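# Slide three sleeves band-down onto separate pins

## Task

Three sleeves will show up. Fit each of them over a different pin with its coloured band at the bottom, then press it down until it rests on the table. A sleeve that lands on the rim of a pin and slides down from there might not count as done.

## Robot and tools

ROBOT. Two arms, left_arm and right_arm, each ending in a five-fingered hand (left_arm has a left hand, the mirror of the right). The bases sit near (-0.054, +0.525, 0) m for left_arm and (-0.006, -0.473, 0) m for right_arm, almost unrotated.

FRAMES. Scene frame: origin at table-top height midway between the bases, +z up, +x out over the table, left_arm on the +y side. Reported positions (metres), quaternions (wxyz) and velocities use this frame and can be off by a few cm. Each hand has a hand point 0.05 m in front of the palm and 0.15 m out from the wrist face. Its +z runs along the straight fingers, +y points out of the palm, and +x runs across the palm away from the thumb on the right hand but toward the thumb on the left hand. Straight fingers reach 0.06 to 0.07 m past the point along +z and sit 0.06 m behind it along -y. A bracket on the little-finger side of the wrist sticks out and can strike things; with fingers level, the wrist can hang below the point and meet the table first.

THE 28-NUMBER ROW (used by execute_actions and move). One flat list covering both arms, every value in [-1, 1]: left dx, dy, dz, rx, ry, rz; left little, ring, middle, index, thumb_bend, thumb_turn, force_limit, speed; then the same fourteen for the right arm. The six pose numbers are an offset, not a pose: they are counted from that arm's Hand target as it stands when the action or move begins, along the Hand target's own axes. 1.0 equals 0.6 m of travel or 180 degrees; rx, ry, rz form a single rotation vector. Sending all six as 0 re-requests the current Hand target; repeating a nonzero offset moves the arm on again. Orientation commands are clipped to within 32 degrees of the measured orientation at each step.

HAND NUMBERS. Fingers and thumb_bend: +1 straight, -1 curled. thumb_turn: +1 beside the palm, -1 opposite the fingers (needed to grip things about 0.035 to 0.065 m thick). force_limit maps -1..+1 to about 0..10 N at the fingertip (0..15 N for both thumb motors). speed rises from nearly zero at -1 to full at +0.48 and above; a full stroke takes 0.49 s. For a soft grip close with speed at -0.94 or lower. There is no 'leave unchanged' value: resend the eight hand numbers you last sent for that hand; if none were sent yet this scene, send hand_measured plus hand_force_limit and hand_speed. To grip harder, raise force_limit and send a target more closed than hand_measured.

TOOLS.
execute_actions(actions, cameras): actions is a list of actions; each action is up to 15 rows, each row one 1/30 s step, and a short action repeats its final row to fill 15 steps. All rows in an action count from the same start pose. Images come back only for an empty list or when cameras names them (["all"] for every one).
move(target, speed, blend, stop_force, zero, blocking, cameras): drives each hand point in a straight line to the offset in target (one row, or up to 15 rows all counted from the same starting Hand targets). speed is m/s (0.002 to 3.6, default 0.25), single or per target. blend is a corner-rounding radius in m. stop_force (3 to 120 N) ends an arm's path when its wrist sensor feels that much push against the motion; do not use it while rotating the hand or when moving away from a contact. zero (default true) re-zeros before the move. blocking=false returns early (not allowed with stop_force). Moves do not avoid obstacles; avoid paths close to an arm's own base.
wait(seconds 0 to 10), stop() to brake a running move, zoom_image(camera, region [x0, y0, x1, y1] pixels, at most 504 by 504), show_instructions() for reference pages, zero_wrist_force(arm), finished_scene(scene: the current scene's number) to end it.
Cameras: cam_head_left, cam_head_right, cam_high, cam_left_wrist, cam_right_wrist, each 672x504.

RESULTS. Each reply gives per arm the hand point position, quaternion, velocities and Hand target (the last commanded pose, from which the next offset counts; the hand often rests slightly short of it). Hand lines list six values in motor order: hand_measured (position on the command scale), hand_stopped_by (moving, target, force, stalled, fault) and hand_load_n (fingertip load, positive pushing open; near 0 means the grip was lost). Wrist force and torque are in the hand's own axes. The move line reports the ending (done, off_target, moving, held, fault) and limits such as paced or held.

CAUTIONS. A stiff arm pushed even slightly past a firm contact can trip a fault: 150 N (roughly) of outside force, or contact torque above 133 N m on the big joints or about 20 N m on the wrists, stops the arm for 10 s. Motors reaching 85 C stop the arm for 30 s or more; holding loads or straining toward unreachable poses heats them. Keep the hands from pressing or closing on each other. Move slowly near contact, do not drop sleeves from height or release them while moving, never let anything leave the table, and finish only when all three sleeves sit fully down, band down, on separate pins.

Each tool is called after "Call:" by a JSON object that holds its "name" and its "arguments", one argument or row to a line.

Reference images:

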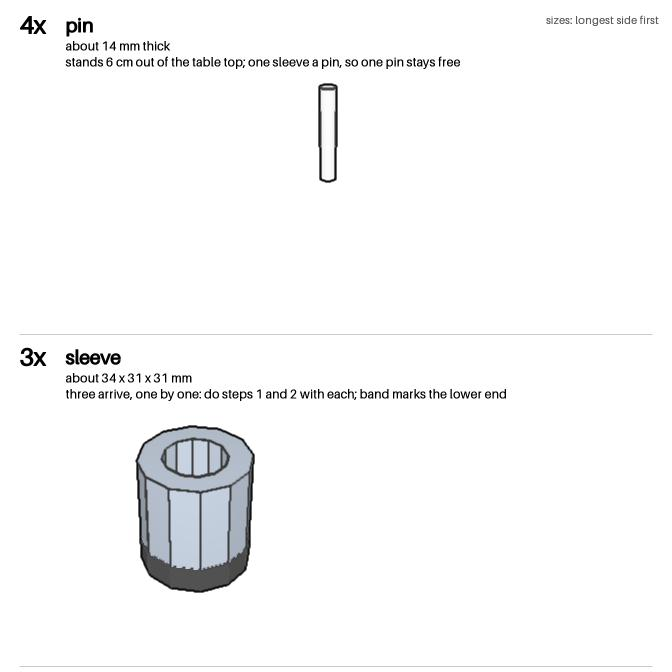

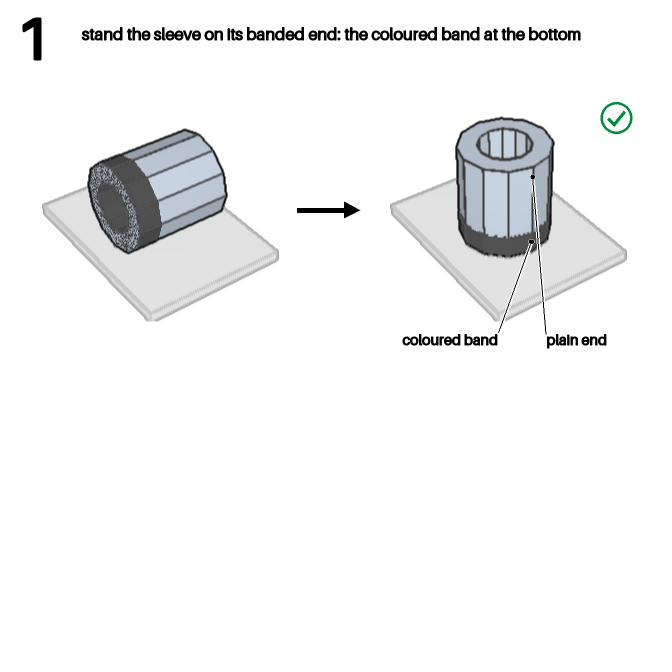

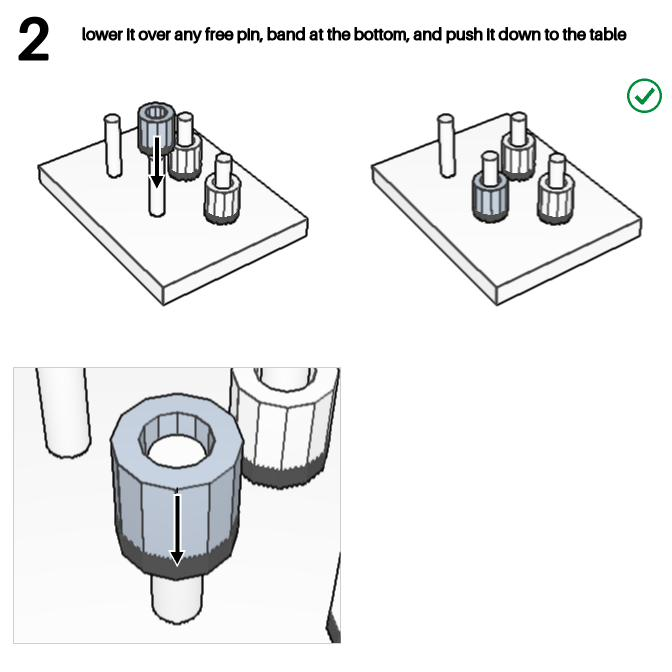

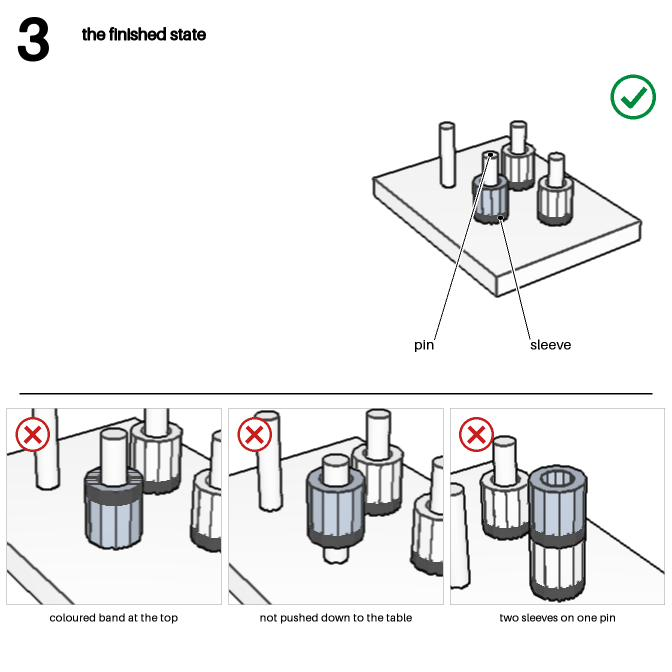

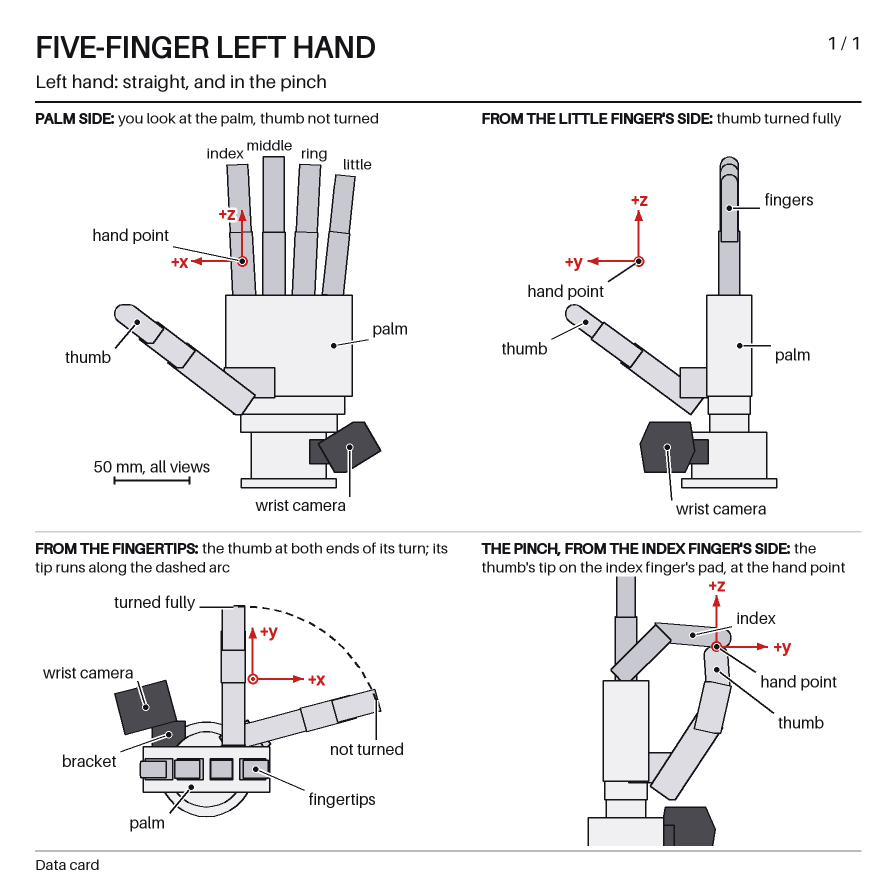

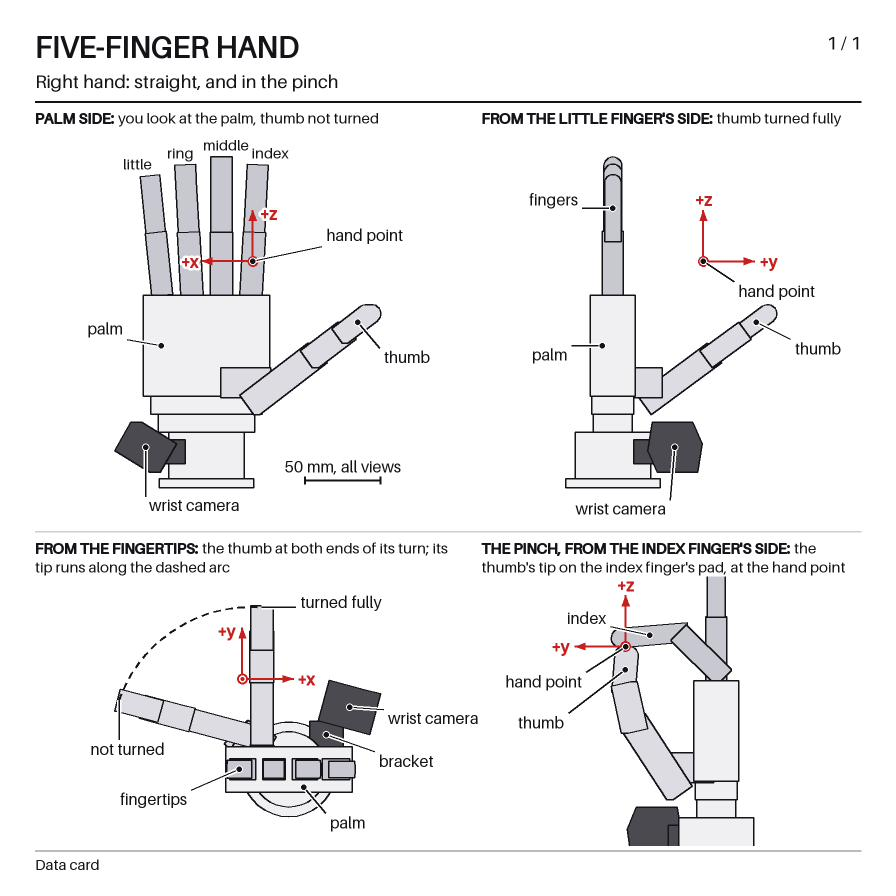

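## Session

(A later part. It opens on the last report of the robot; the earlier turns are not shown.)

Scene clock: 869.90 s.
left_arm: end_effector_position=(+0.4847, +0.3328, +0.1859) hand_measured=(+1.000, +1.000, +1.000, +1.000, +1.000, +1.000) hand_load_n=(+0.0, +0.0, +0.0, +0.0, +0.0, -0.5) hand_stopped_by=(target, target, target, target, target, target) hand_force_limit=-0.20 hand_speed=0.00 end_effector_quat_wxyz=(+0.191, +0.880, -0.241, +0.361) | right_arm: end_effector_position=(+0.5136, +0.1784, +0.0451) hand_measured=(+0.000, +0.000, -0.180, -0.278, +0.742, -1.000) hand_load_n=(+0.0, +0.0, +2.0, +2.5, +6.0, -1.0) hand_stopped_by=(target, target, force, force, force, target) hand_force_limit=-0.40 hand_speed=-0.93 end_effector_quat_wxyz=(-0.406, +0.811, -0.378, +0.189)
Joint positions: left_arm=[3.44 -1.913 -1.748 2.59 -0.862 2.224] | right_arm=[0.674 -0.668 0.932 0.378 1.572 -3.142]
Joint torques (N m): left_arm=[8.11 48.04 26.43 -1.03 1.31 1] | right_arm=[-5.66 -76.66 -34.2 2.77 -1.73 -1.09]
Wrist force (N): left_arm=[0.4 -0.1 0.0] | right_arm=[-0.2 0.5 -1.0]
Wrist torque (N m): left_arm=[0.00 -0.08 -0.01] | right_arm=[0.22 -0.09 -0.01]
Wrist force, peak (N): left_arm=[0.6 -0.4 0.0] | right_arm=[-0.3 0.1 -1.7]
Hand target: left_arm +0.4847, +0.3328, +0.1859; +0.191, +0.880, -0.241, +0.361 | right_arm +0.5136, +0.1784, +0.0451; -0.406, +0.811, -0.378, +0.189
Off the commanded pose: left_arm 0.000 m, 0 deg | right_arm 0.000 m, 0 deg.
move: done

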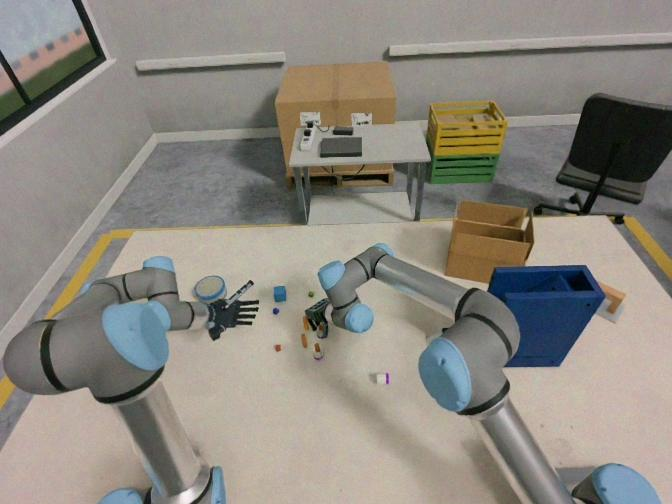

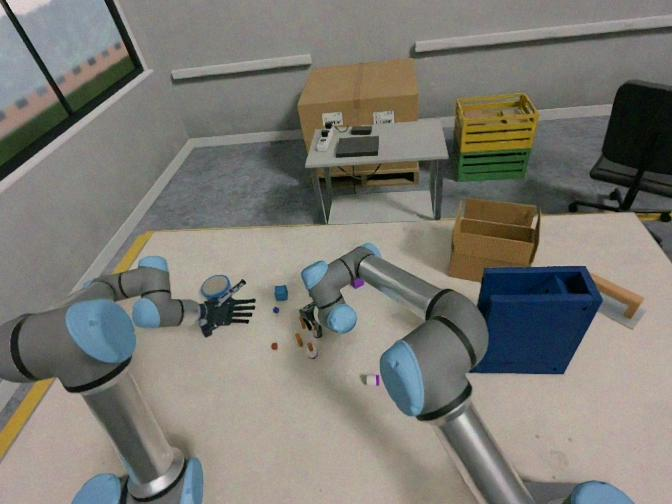

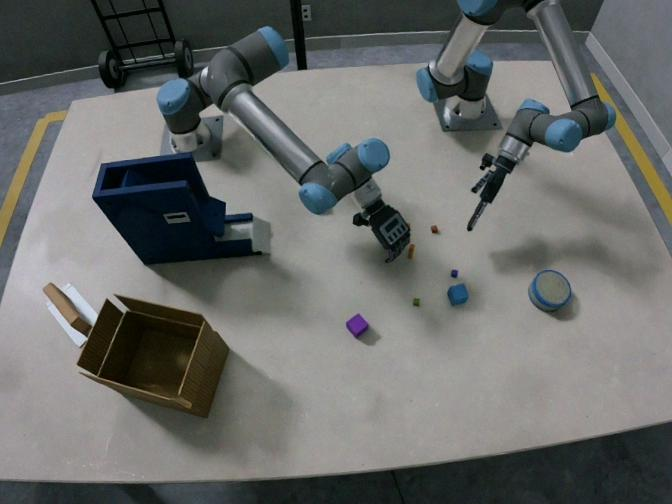

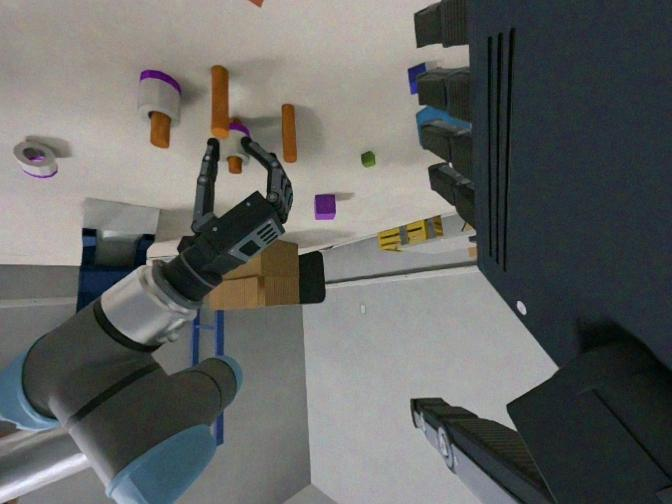

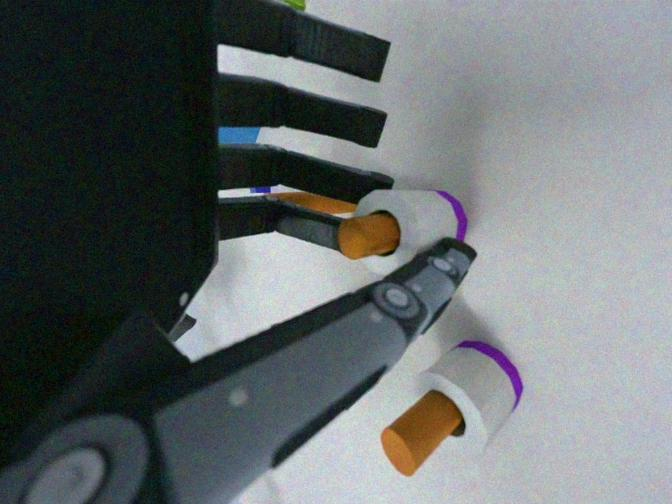

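Call:
{"name": "move", "arguments": {
  "target": [
    [0,0,0,0,0,0,1,1,1,1,1,1,-0.2,0.0,0,0.0227,0.017,0,0,0,0.0,0.0,-0.35,-0.35,0.4,-1,-0.4,-0.93]
  ],
  "speed": 0.02,
  "stop_force": 4,
  "cameras": ["cam_left_wrist","cam_right_wrist"]
}}

Call:
{"name": "zoom_image", "arguments": {
  "camera": "cam_left_wrist",
  "region": [200, 60, 300, 230]
}}

Scene clock: 875.10 s.
left_arm: end_effector_position=(+0.4847, +0.3328, +0.1859) hand_measured=(+1.000, +1.000, +1.000, +1.000, +1.000, +1.000) hand_load_n=(+0.0, +0.0, +0.0, +0.0, +0.0, +0.5) hand_stopped_by=(target, target, target, target, target, target) hand_force_limit=-0.20 hand_speed=0.00 end_effector_quat_wxyz=(+0.191, +0.880, -0.241, +0.361) | right_arm: end_effector_position=(+0.5136, +0.1784, +0.0315) hand_measured=(+0.000, +0.000, -0.180, -0.278, +0.742, -1.000) hand_load_n=(+0.0, +0.0, +2.5, +2.0, +5.5, -1.0) hand_stopped_by=(target, target, force, force, force, target) hand_force_limit=-0.40 hand_speed=-0.93 end_effector_quat_wxyz=(-0.406, +0.811, -0.378, +0.189)
Joint positions: left_arm=[3.44 -1.913 -1.748 2.59 -0.862 2.224] | right_arm=[0.674 -0.657 0.948 0.351 1.572 -3.142]
Joint torques (N m): left_arm=[8.41 48.81 26.34 -1.11 1.29 0.94] | right_arm=[-6.11 -77.11 -34.54 -0.83 -1.65 -1.04]
Wrist force (N): left_arm=[0.3 -0.2 -0.1] | right_arm=[-0.1 0.6 -1.3]
Wrist torque (N m): left_arm=[-0.01 -0.08 -0.01] | right_arm=[0.25 -0.10 0.02]
Wrist force, peak (N): left_arm=[0.6 -0.4 -0.1] | right_arm=[-0.6 -2.7 -3.4]
Hand target: left_arm +0.4847, +0.3328, +0.1859; +0.191, +0.880, -0.241, +0.361 | right_arm +0.5136, +0.1784, +0.0315; -0.406, +0.811, -0.378, +0.189 (not the last commanded pose)
Off the commanded pose: left_arm 0.000 m, 0 deg | right_arm 0.003 m, 0 deg.
move: contact (right_arm)
Images, in order (width x height): cam_left_wrist 672x504, cam_right_wrist 672x504.

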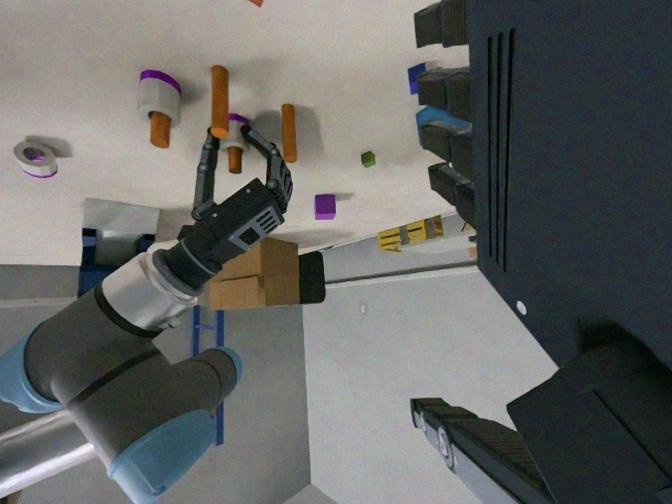

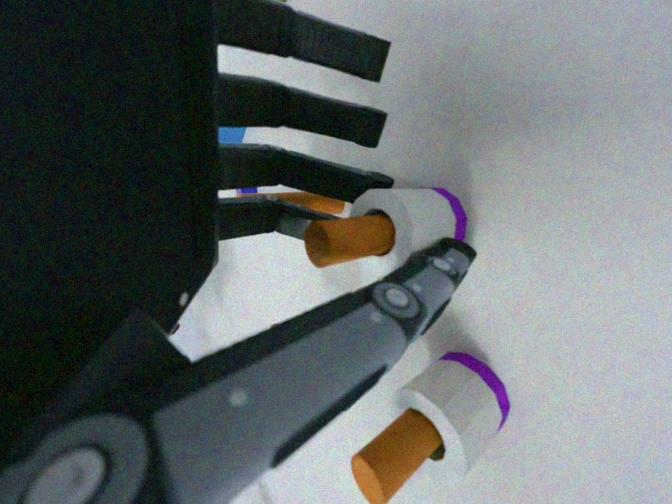

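Scaled by 2.965 from the camera's 672x504 image, which has a finer 960x720 frame.

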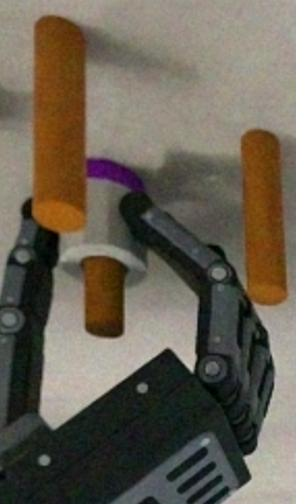

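Call:
{"name": "move", "arguments": {
  "target": [
    [0,0,0,0,0,0,1,1,1,1,1,1,-0.2,0.0,0,0,0,0,0,0,0.0,0.0,-0.02,-0.1,0.92,-1,-0.4,-0.8]
  ],
  "speed": 0.05,
  "cameras": ["cam_right_wrist","cam_left_wrist"]
}}

Scene clock: 879.83 s.
left_arm: end_effector_position=(+0.4847, +0.3328, +0.1859) hand_measured=(+1.000, +1.000, +1.000, +1.000, +1.000, +1.000) hand_load_n=(-0.5, +0.0, +0.0, +0.0, +0.0, +0.0) hand_stopped_by=(target, target, target, target, target, target) hand_force_limit=-0.20 hand_speed=0.00 end_effector_quat_wxyz=(+0.191, +0.880, -0.241, +0.361) | right_arm: end_effector_position=(+0.5136, +0.1784, +0.0315) hand_measured=(+0.000, +0.000, -0.020, -0.100, +0.920, -1.000) hand_load_n=(+0.0, +0.0, +0.0, -0.5, +0.0, +0.0) hand_stopped_by=(target, target, target, target, target, target) hand_force_limit=-0.40 hand_speed=-0.80 end_effector_quat_wxyz=(-0.406, +0.811, -0.378, +0.189)
Joint positions: left_arm=[3.44 -1.913 -1.748 2.59 -0.862 2.224] | right_arm=[0.674 -0.657 0.948 0.351 1.572 -3.142]
Joint torques (N m): left_arm=[7.96 48.62 26.31 -1 1.14 0.95] | right_arm=[-3.76 -74.57 -32.87 -1.34 -1.34 -1.07]
Wrist force (N): left_arm=[0.4 -0.1 -0.3] | right_arm=[-0.2 1.0 -3.5]
Wrist torque (N m): left_arm=[0.01 -0.09 -0.01] | right_arm=[0.29 -0.06 -0.01]
Wrist force, peak (N): left_arm=[0.4 -0.6 -0.2] | right_arm=[0.1 1.8 -4.6]
Hand target: left_arm +0.4847, +0.3328, +0.1859; +0.191, +0.880, -0.241, +0.361 | right_arm +0.5136, +0.1784, +0.0315; -0.406, +0.811, -0.378, +0.189
Off the commanded pose: left_arm 0.000 m, 0 deg | right_arm 0.000 m, 0 deg.
move: done
Images, in order (width x height): cam_left_wrist 672x504, cam_right_wrist 672x504.

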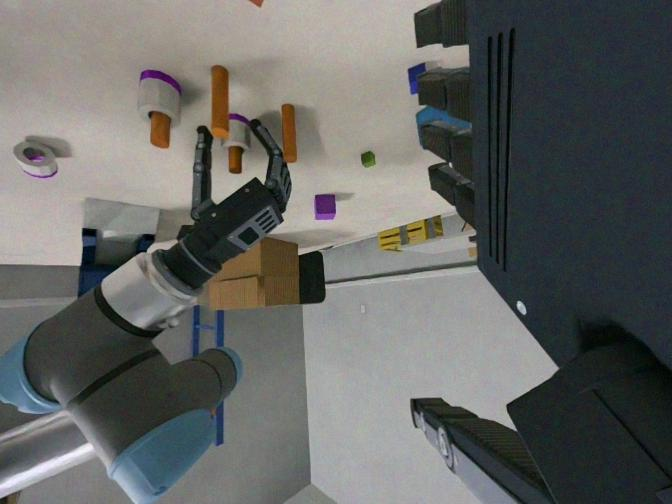

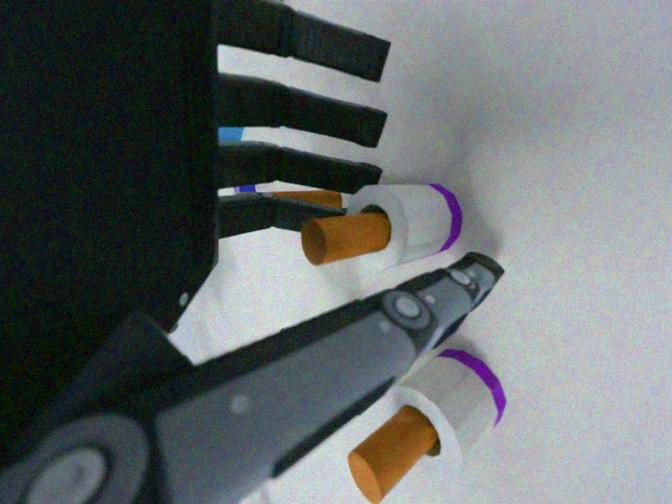

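Call:
{"name": "move", "arguments": {
  "target": [
    [0,0,0,0,0,0,1,1,1,1,1,1,-0.2,0.0,0,-0.0533,-0.04,0,0,0,0.0,0.0,-0.02,-0.1,0.92,-1,-0.4,-0.8],
    [0,0,0,0,0,0,1,1,1,1,1,1,-0.2,0.0,0,-0.18,-0.135,0,0,0,0.0,0.0,-0.02,-0.1,0.92,-1,-0.4,-0.8]
  ],
  "speed": [0.05,0.15],
  "blend": [0.01,0],
  "cameras": ["all"]
}}

Call:
{"name": "zoom_image", "arguments": {
  "camera": "cam_left_wrist",
  "region": [130, 50, 320, 190]
}}

Scene clock: 884.30 s.
left_arm: end_effector_position=(+0.4847, +0.3328, +0.1859) hand_measured=(+1.000, +1.000, +1.000, +1.000, +1.000, +1.000) hand_load_n=(+0.0, +0.0, +0.0, +0.0, +0.0, +0.0) hand_stopped_by=(target, target, target, target, target, target) hand_force_limit=-0.20 hand_speed=0.00 end_effector_quat_wxyz=(+0.191, +0.880, -0.241, +0.361) | right_arm: end_effector_position=(+0.5135, +0.1784, +0.1664) hand_measured=(+0.000, +0.000, -0.020, -0.100, +0.920, -1.000) hand_load_n=(+0.0, +0.0, +0.0, +0.0, +0.0, +0.0) hand_stopped_by=(target, target, target, target, target, target) hand_force_limit=-0.40 hand_speed=-0.80 end_effector_quat_wxyz=(-0.406, +0.811, -0.378, +0.189)
Joint positions: left_arm=[3.44 -1.913 -1.748 2.59 -0.862 2.224] | right_arm=[0.674 -0.718 0.713 0.648 1.572 -3.142]
Joint torques (N m): left_arm=[8.31 48.41 26.45 -1.11 1.3 1.01] | right_arm=[6.12 -61.2 -23.68 0.4 1.91 -1.13]
Wrist force (N): left_arm=[0.5 -0.2 0.0] | right_arm=[-0.2 0.3 -1.4]
Wrist torque (N m): left_arm=[-0.02 -0.10 0.00] | right_arm=[0.23 -0.08 -0.03]
Wrist force, peak (N): left_arm=[0.6 -0.3 -0.3] | right_arm=[-0.2 2.6 -3.1]
Hand target: left_arm +0.4847, +0.3328, +0.1859; +0.191, +0.880, -0.241, +0.361 | right_arm +0.5135, +0.1784, +0.1665; -0.406, +0.811, -0.378, +0.189
Off the commanded pose: left_arm 0.000 m, 0 deg | right_arm 0.000 m, 0 deg.
move: done

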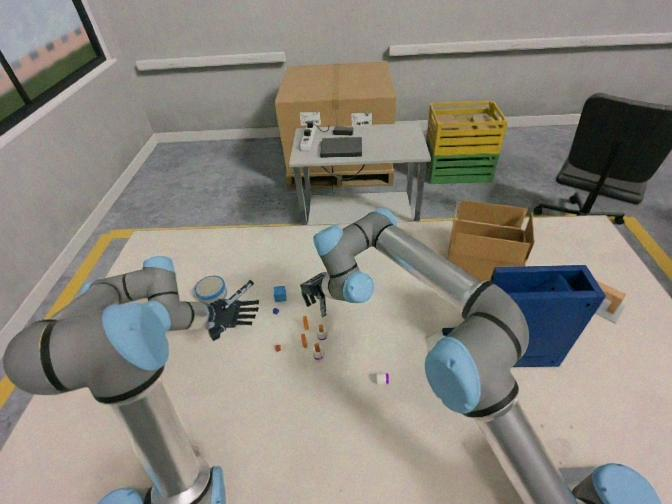

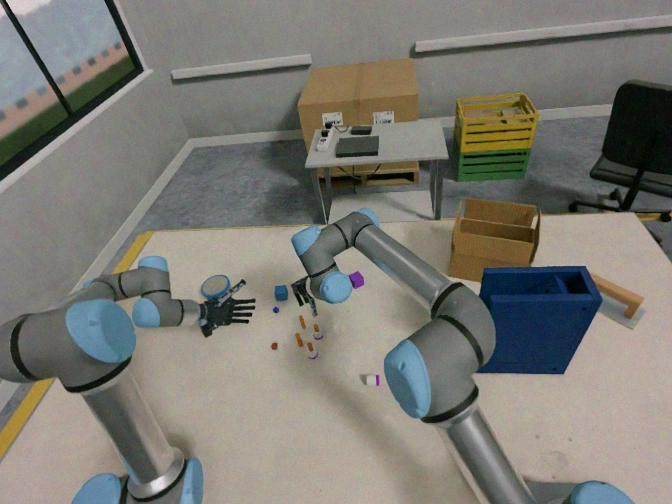

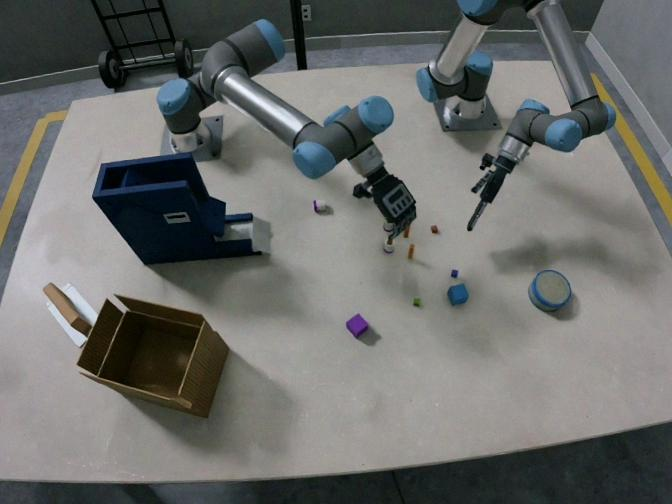

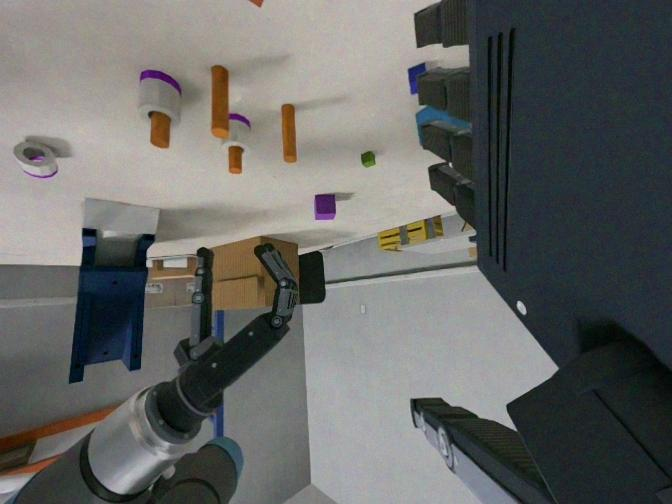

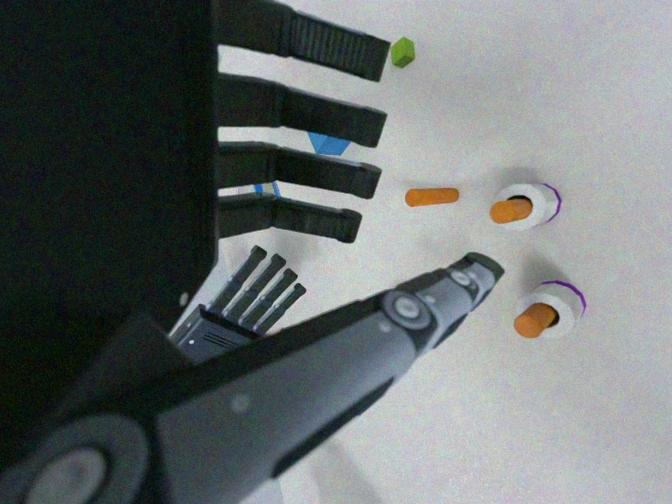

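Scaled by 2.653 from the camera's 672x504 image, which has a finer 960x720 frame.

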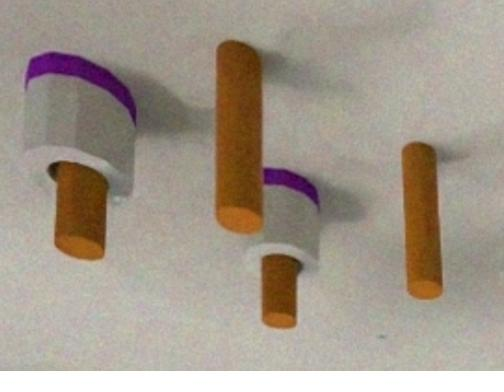

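Call:
{"name": "move", "arguments": {
  "target": [
    [0,0,0,0,0,0,1,1,1,1,1,1,-0.2,0.0,0.3834,0.0857,-0.429,0,0,0,0.0,0.0,-0.02,-0.1,0.92,-1,-0.4,-0.8]
  ],
  "speed": 0.25
}}

Call:
{"name": "move", "arguments": {
  "target": [
    [-0.2,-0.5,-0.2,0.1709,-0.1019,0.3999,0.0,0.0,0.12,0.12,0.9,-1,-0.4,-0.3,0,0,0,0,0,0,0.0,0.0,-0.02,-0.1,0.92,-1,-0.4,-0.8]
  ],
  "speed": 0.02,
  "blocking": false
}}

Scene clock: 913.03 s.
left_arm: end_effector_position=(+0.4847, +0.3328, +0.1859) hand_measured=(+1.000, +1.000, +1.000, +1.000, +1.000, +1.000) hand_load_n=(+0.0, +0.0, +0.0, +0.0, +0.0, +0.0) hand_stopped_by=(target, target, target, target, target, target) hand_force_limit=-0.20 hand_speed=0.00 end_effector_quat_wxyz=(+0.191, +0.880, -0.241, +0.361) | right_arm: end_effector_position=(+0.4800, -0.1501, +0.2796) hand_measured=(+0.000, +0.000, -0.020, -0.100, +0.920, -1.000) hand_load_n=(+0.0, +0.0, +0.0, +0.0, +0.0, +0.0) hand_stopped_by=(target, target, target, target, target, target) hand_force_limit=-0.40 hand_speed=-0.80 end_effector_quat_wxyz=(-0.406, +0.811, -0.378, +0.189)
Joint positions: left_arm=[3.44 -1.913 -1.748 2.59 -0.862 2.224] | right_arm=[0.128 -1.383 1.452 0.649 1.143 -3.491]
Joint torques (N m): left_arm=[8.24 47.61 26.78 -1.22 0.92 0.98] | right_arm=[-6.95 -38.37 -32.38 0.27 -0.64 -1.18]
Wrist force (N): left_arm=[0.1 -0.2 -0.1] | right_arm=[-0.4 0.1 -1.7]
Wrist torque (N m): left_arm=[-0.02 -0.04 -0.03] | right_arm=[0.23 -0.07 -0.02]
Wrist force, peak (N): left_arm=[0.4 -0.4 -0.4] | right_arm=[1.0 0.5 -3.3]
Hand target: left_arm +0.4847, +0.3328, +0.1859; +0.191, +0.880, -0.241, +0.361 | right_arm +0.4800, -0.1501, +0.2796; -0.406, +0.811, -0.378, +0.189
Off the commanded pose: left_arm 0.000 m, 0 deg | right_arm 0.000 m, 0 deg.
move: done

Scene clock: 913.53 s.
left_arm: end_effector_position=(+0.4850, +0.3370, +0.1852) hand_measured=(+0.234, +0.234, +0.234, +0.234, +0.900, +0.464) hand_load_n=(-0.5, -0.5, +0.0, -0.5, +0.0, -0.5) hand_stopped_by=(moving, moving, moving, moving, target, moving) hand_force_limit=-0.40 hand_speed=-0.30 end_effector_quat_wxyz=(+0.185, +0.880, -0.247, +0.362) end_effector_velocity=(+0.001, +0.010, -0.001) end_effector_angular_velocity=(+0.035, -0.016, -0.015) | right_arm: end_effector_position=(+0.4800, -0.1501, +0.2796) hand_measured=(+0.000, +0.000, -0.020, -0.100, +0.920, -1.000) hand_load_n=(+0.0, +0.0, +0.0, +0.0, -0.5, +0.0) hand_stopped_by=(target, target, target, target, target, target) hand_force_limit=-0.40 hand_speed=-0.80 end_effector_quat_wxyz=(-0.406, +0.811, -0.378, +0.189)
Joint positions: left_arm=[3.446 -1.914 -1.744 2.583 -0.866 2.247] | right_arm=[0.127 -1.383 1.452 0.649 1.143 -3.491]
Joint velocities: left_arm=[0.015 -0.001 0.008 -0.015 -0.011 0.053] | right_arm=[within noise]
Joint torques (N m): left_arm=[12.07 34.65 30.16 -5.76 -1.46 1.72] | right_arm=[-7.38 -47.03 -34.35 3.02 -1.59 -1.14]
Wrist force (N): left_arm=[0.4 -0.3 -0.1] | right_arm=[-0.2 0.1 -2.0]
Wrist torque (N m): left_arm=[-0.02 -0.07 -0.01] | right_arm=[0.25 -0.08 0.00]
Wrist force, peak (N): left_arm=[0.6 -0.1 -0.1] | right_arm=[-0.2 0.1 -2.0]
Hand target: left_arm +0.4851, +0.3376, +0.1851; +0.184, +0.880, -0.247, +0.362 | right_arm +0.4800, -0.1501, +0.2796; -0.406, +0.811, -0.378, +0.189
Off the commanded pose: left_arm 0.340 m, 79 deg | right_arm 0.000 m, 0 deg.
move: running

Call:
{"name": "stop", "arguments": {

}}

Scene clock: 915.40 s.
left_arm: end_effector_position=(+0.4864, +0.3536, +0.1824) hand_measured=(+0.000, +0.000, +0.120, +0.120, +0.900, -1.000) hand_load_n=(+0.0, +0.0, +0.0, +0.0, +0.0, +0.0) hand_stopped_by=(target, target, target, target, target, target) hand_force_limit=-0.40 hand_speed=-0.30 end_effector_quat_wxyz=(+0.160, +0.877, -0.270, +0.363) | right_arm: end_effector_position=(+0.4800, -0.1501, +0.2796) hand_measured=(+0.000, +0.000, -0.020, -0.100, +0.920, -1.000) hand_load_n=(+0.0, +0.0, +0.0, +0.0, +0.0, +0.0) hand_stopped_by=(target, target, target, target, target, target) hand_force_limit=-0.40 hand_speed=-0.80 end_effector_quat_wxyz=(-0.406, +0.811, -0.378, +0.189)
Joint positions: left_arm=[3.472 -1.915 -1.731 2.56 -0.884 2.333] | right_arm=[0.127 -1.383 1.452 0.649 1.143 -3.491]
Joint velocities: within noise
Joint torques (N m): left_arm=[1.53 35.95 26.09 -4.81 -0.28 -1.2] | right_arm=[-7.03 -46.74 -34.37 3.16 -1.56 -0.98]
Motor temperatures (°C): left_arm=[28 33 35 43 33 34] | right_arm=[31 33 34 41 39 38]
Wrist force (N): left_arm=[-0.1 -0.4 0.0] | right_arm=[0.0 0.2 -1.7]
Wrist torque (N m): left_arm=[-0.03 0.02 -0.02] | right_arm=[0.24 -0.13 0.01]
Wrist force, peak (N): left_arm=[0.3 -0.5 0.0] | right_arm=[-0.4 0.0 -2.1]
Hand target: left_arm +0.4864, +0.3535, +0.1824; +0.160, +0.877, -0.270, +0.363 (not the last commanded pose) | right_arm +0.4800, -0.1501, +0.2796; -0.406, +0.811, -0.378, +0.189
Off the commanded pose: left_arm 0.323 m, 75 deg | right_arm 0.000 m, 0 deg.
earlier move: stopped

Call:
{"name": "move", "arguments": {
  "target": [
    [0.0897,0.6405,0.2283,0.1605,-0.0951,0.3765,0.0,0.0,0.12,0.12,0.9,-1,-0.4,-0.3,0,0,0,0,0,0,0.0,0.0,-0.02,-0.1,0.92,-1,-0.4,-0.8]
  ],
  "speed": 0.25,
  "cameras": ["all"]
}}

Scene clock: 924.17 s.
left_arm: end_effector_position=(+0.3667, -0.0395, +0.1602) hand_measured=(+0.000, +0.000, +0.120, +0.120, +0.900, -1.000) hand_load_n=(+0.0, +0.0, +0.0, +0.0, +0.0, +0.0) hand_stopped_by=(target, target, target, target, target, target) hand_force_limit=-0.40 hand_speed=-0.30 end_effector_quat_wxyz=(-0.316, +0.632, -0.632, +0.317) | right_arm: end_effector_position=(+0.4800, -0.1501, +0.2796) hand_measured=(+0.000, +0.000, -0.020, -0.100, +0.920, -1.000) hand_load_n=(+0.0, +0.0, +0.0, +0.0, +0.0, +0.0) hand_stopped_by=(target, target, target, target, target, target) hand_force_limit=-0.40 hand_speed=-0.80 end_effector_quat_wxyz=(-0.406, +0.811, -0.378, +0.189)
Joint positions: left_arm=[2.236 -2.252 -1.07 2.447 -2.244 2.499] | right_arm=[0.127 -1.383 1.452 0.649 1.143 -3.491]
Joint torques (N m): left_arm=[-2.3 55.63 34.35 0.25 -2.41 0.93] | right_arm=[-7.1 -46.41 -34.23 2.94 -1.4 -1.13]
Wrist force (N): left_arm=[0.4 0.5 0.2] | right_arm=[-0.2 0.3 -1.9]
Wrist torque (N m): left_arm=[0.09 -0.10 -0.16] | right_arm=[0.27 -0.09 0.00]
Wrist force, peak (N): left_arm=[1.9 1.1 -0.2] | right_arm=[-0.2 0.1 -2.1]
Hand target: left_arm +0.3667, -0.0396, +0.1603; -0.316, +0.632, -0.632, +0.317 | right_arm +0.4800, -0.1501, +0.2796; -0.406, +0.811, -0.378, +0.189
Off the commanded pose: left_arm 0.000 m, 0 deg | right_arm 0.000 m, 0 deg.
move: done

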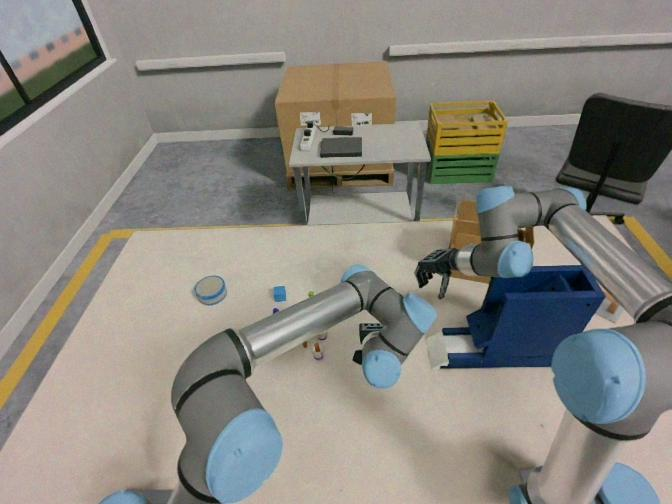

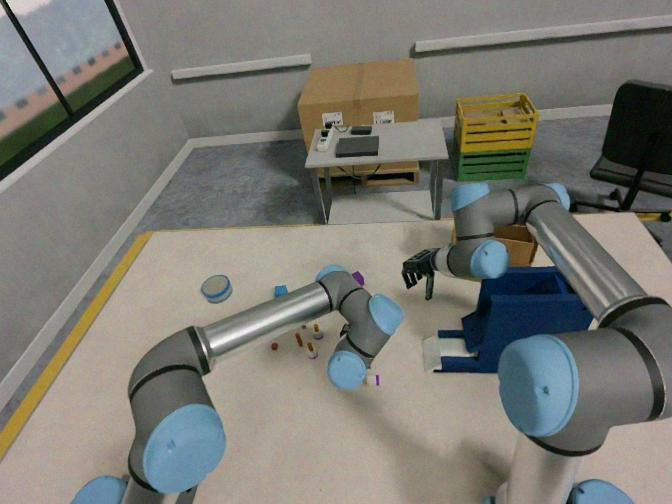

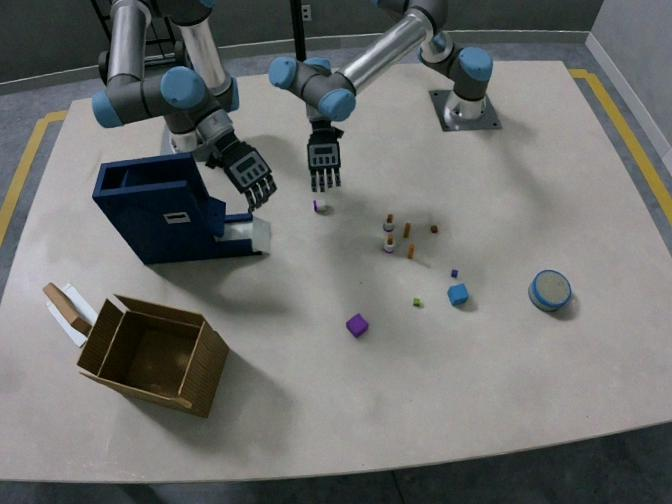

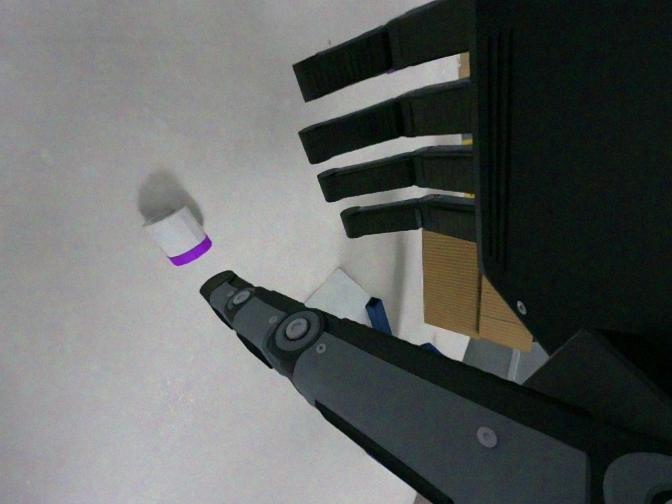

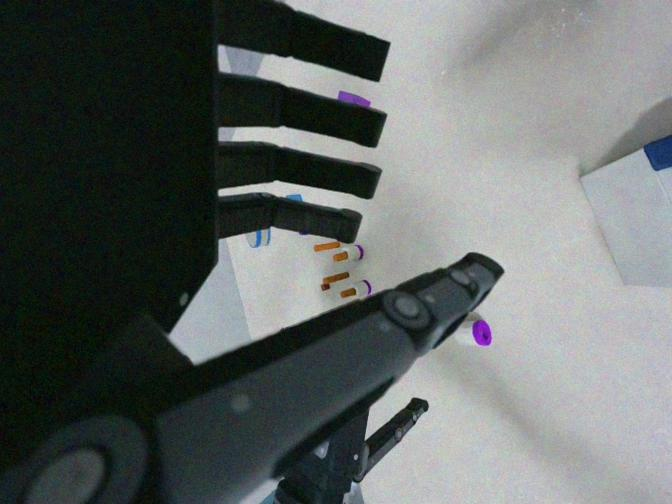

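Call:
{"name": "zoom_image", "arguments": {
  "camera": "cam_high",
  "region": [290, 180, 350, 230]
}}

Call:
{"name": "zoom_image", "arguments": {
  "camera": "cam_left_wrist",
  "region": [100, 160, 300, 310]
}}

Scaled by 8.400 from the camera's 672x504 image, which has a finer 960x720 frame.

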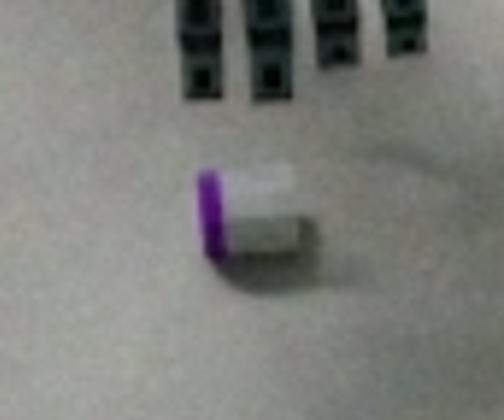

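Scaled by 2.520 from the camera's 672x504 image, which has a finer 960x720 frame.

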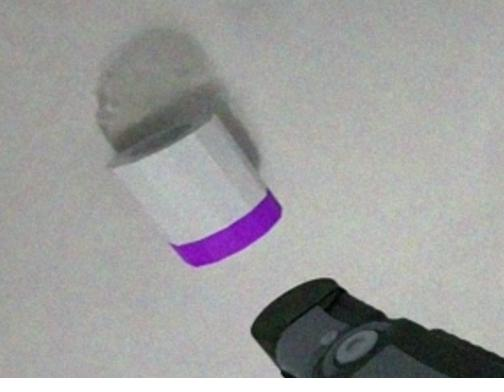

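Call:
{"name": "move", "arguments": {
  "target": [
    [0.02,0.0867,0.1067,0,0,0,0.0,0.0,0.12,0.12,0.9,-1,-0.4,-0.3,0,0,0,0,0,0,0.0,0.0,-0.02,-0.1,0.92,-1,-0.4,-0.8]
  ],
  "speed": 0.12,
  "cameras": ["cam_left_wrist","cam_high"]
}}

Scene clock: 934.07 s.
left_arm: end_effector_position=(+0.3868, -0.0515, +0.0802) hand_measured=(+0.000, +0.000, +0.120, +0.120, +0.900, -1.000) hand_load_n=(+0.0, +0.0, +0.0, +0.0, +0.0, +0.0) hand_stopped_by=(target, target, target, target, target, target) hand_force_limit=-0.40 hand_speed=-0.30 end_effector_quat_wxyz=(-0.316, +0.632, -0.632, +0.317) | right_arm: end_effector_position=(+0.4800, -0.1501, +0.2796) hand_measured=(+0.000, +0.000, -0.020, -0.100, +0.920, -1.000) hand_load_n=(+0.0, +0.0, +0.0, +0.0, +0.0, +0.0) hand_stopped_by=(target, target, target, target, target, target) hand_force_limit=-0.40 hand_speed=-0.80 end_effector_quat_wxyz=(-0.406, +0.811, -0.378, +0.189)
Joint positions: left_arm=[2.25 -2.354 -1.1 2.587 -2.235 2.512] | right_arm=[0.127 -1.383 1.452 0.649 1.143 -3.491]
Joint torques (N m): left_arm=[-5.88 71.94 33.17 -4.91 -1.52 -0.92] | right_arm=[-6.95 -46.87 -33.74 3.05 -1.2 -1]
Wrist force (N): left_arm=[0.5 0.4 0.1] | right_arm=[-0.2 0.2 -1.9]
Wrist torque (N m): left_arm=[0.07 -0.13 -0.14] | right_arm=[0.26 -0.09 0.00]
Wrist force, peak (N): left_arm=[0.7 1.2 0.7] | right_arm=[-0.2 0.3 -2.2]
Hand target: left_arm +0.3867, -0.0516, +0.0802; -0.316, +0.632, -0.632, +0.317 | right_arm +0.4800, -0.1501, +0.2796; -0.406, +0.811, -0.378, +0.189
Off the commanded pose: left_arm 0.000 m, 0 deg | right_arm 0.000 m, 0 deg.
move: done
Images, in order (width x height): cam_high 672x504, cam_left_wrist 672x504.

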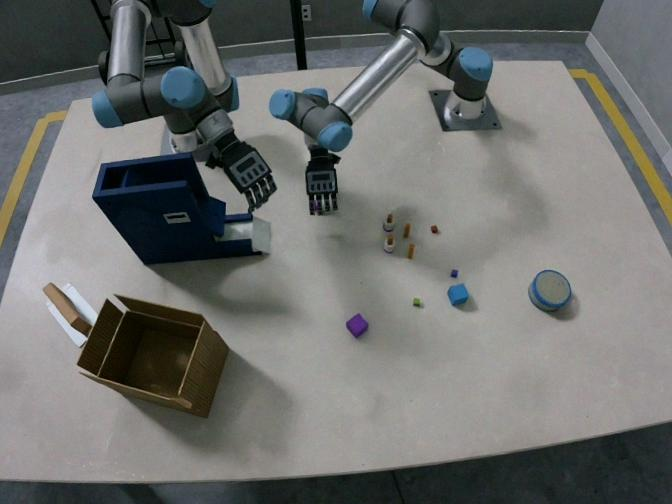

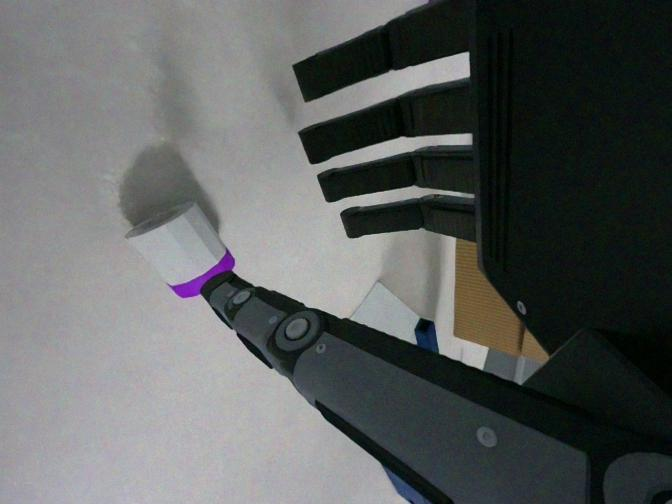

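Call:
{"name": "move", "arguments": {
  "target": [
    [0.0283,0.044,0.0247,0,0,0,0.0,0.0,0.12,0.12,0.9,-1,-0.4,-0.3,0,0,0,0,0,0,0.0,0.0,-0.02,-0.1,0.92,-1,-0.4,-0.8]
  ],
  "speed": 0.08,
  "cameras": ["cam_left_wrist","cam_high"]
}}

Scene clock: 941.67 s.
left_arm: end_effector_position=(+0.3827, -0.0688, +0.0504) hand_measured=(+0.000, +0.000, +0.120, +0.120, +0.900, -1.000) hand_load_n=(+0.0, +0.0, +0.0, -0.5, +0.0, +0.0) hand_stopped_by=(target, target, target, target, target, target) hand_force_limit=-0.40 hand_speed=-0.30 end_effector_quat_wxyz=(-0.316, +0.632, -0.632, +0.317) | right_arm: end_effector_position=(+0.4800, -0.1501, +0.2796) hand_measured=(+0.000, +0.000, -0.020, -0.100, +0.920, -1.000) hand_load_n=(+0.0, +0.0, +0.0, +0.0, +0.0, +0.0) hand_stopped_by=(target, target, target, target, target, target) hand_force_limit=-0.40 hand_speed=-0.80 end_effector_quat_wxyz=(-0.406, +0.811, -0.378, +0.189)
Joint positions: left_arm=[2.227 -2.418 -1.066 2.604 -2.25 2.49] | right_arm=[0.127 -1.383 1.452 0.649 1.143 -3.491]
Joint torques (N m): left_arm=[11.69 75.89 14.4 -4.95 0.23 0.99] | right_arm=[-6.67 -46.52 -33.99 3.15 -1.11 -0.92]
Wrist force (N): left_arm=[0.3 0.3 0.0] | right_arm=[-0.2 0.3 -1.6]
Wrist torque (N m): left_arm=[0.06 -0.09 -0.11] | right_arm=[0.26 -0.10 0.00]
Wrist force, peak (N): left_arm=[0.5 1.0 0.5] | right_arm=[-0.1 0.3 -2.2]
Hand target: left_arm +0.3827, -0.0687, +0.0503; -0.316, +0.632, -0.632, +0.317 | right_arm +0.4800, -0.1501, +0.2796; -0.406, +0.811, -0.378, +0.189
Off the commanded pose: left_arm 0.000 m, 0 deg | right_arm 0.000 m, 0 deg.
move: done
Images, in order (width x height): cam_high 672x504, cam_left_wrist 672x504.

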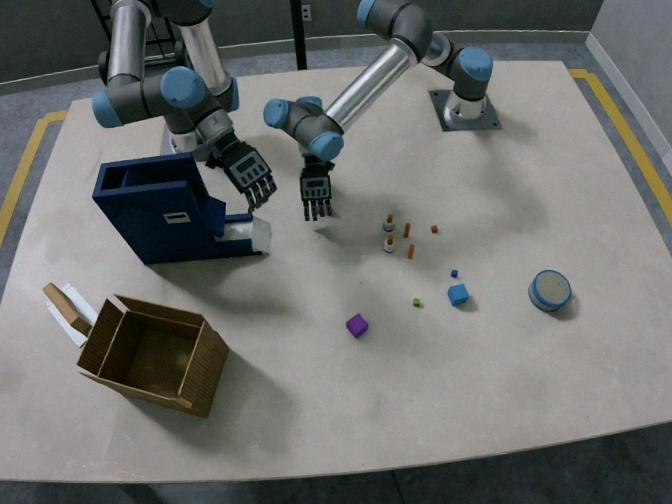

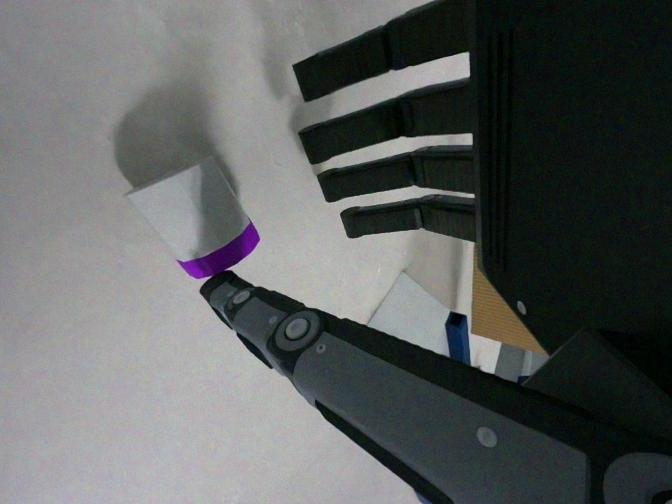

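Call:
{"name": "zoom_image", "arguments": {
  "camera": "cam_high",
  "region": [280, 140, 360, 250]
}}

Call:
{"name": "zoom_image", "arguments": {
  "camera": "cam_left_wrist",
  "region": [100, 130, 300, 310]
}}

Scaled by 4.582 from the camera's 672x504 image, which has a finer 960x720 frame.

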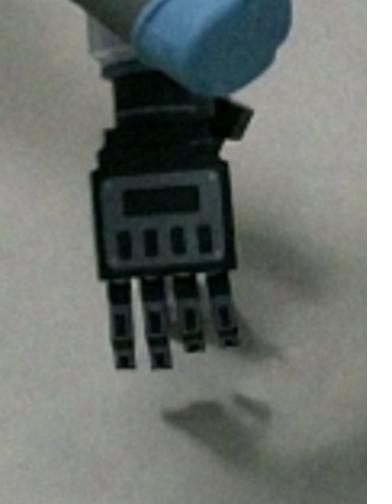

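Scaled by 2.520 from the camera's 672x504 image, which has a finer 960x720 frame.

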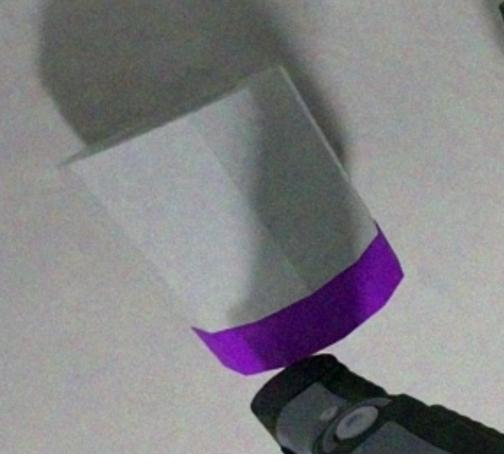

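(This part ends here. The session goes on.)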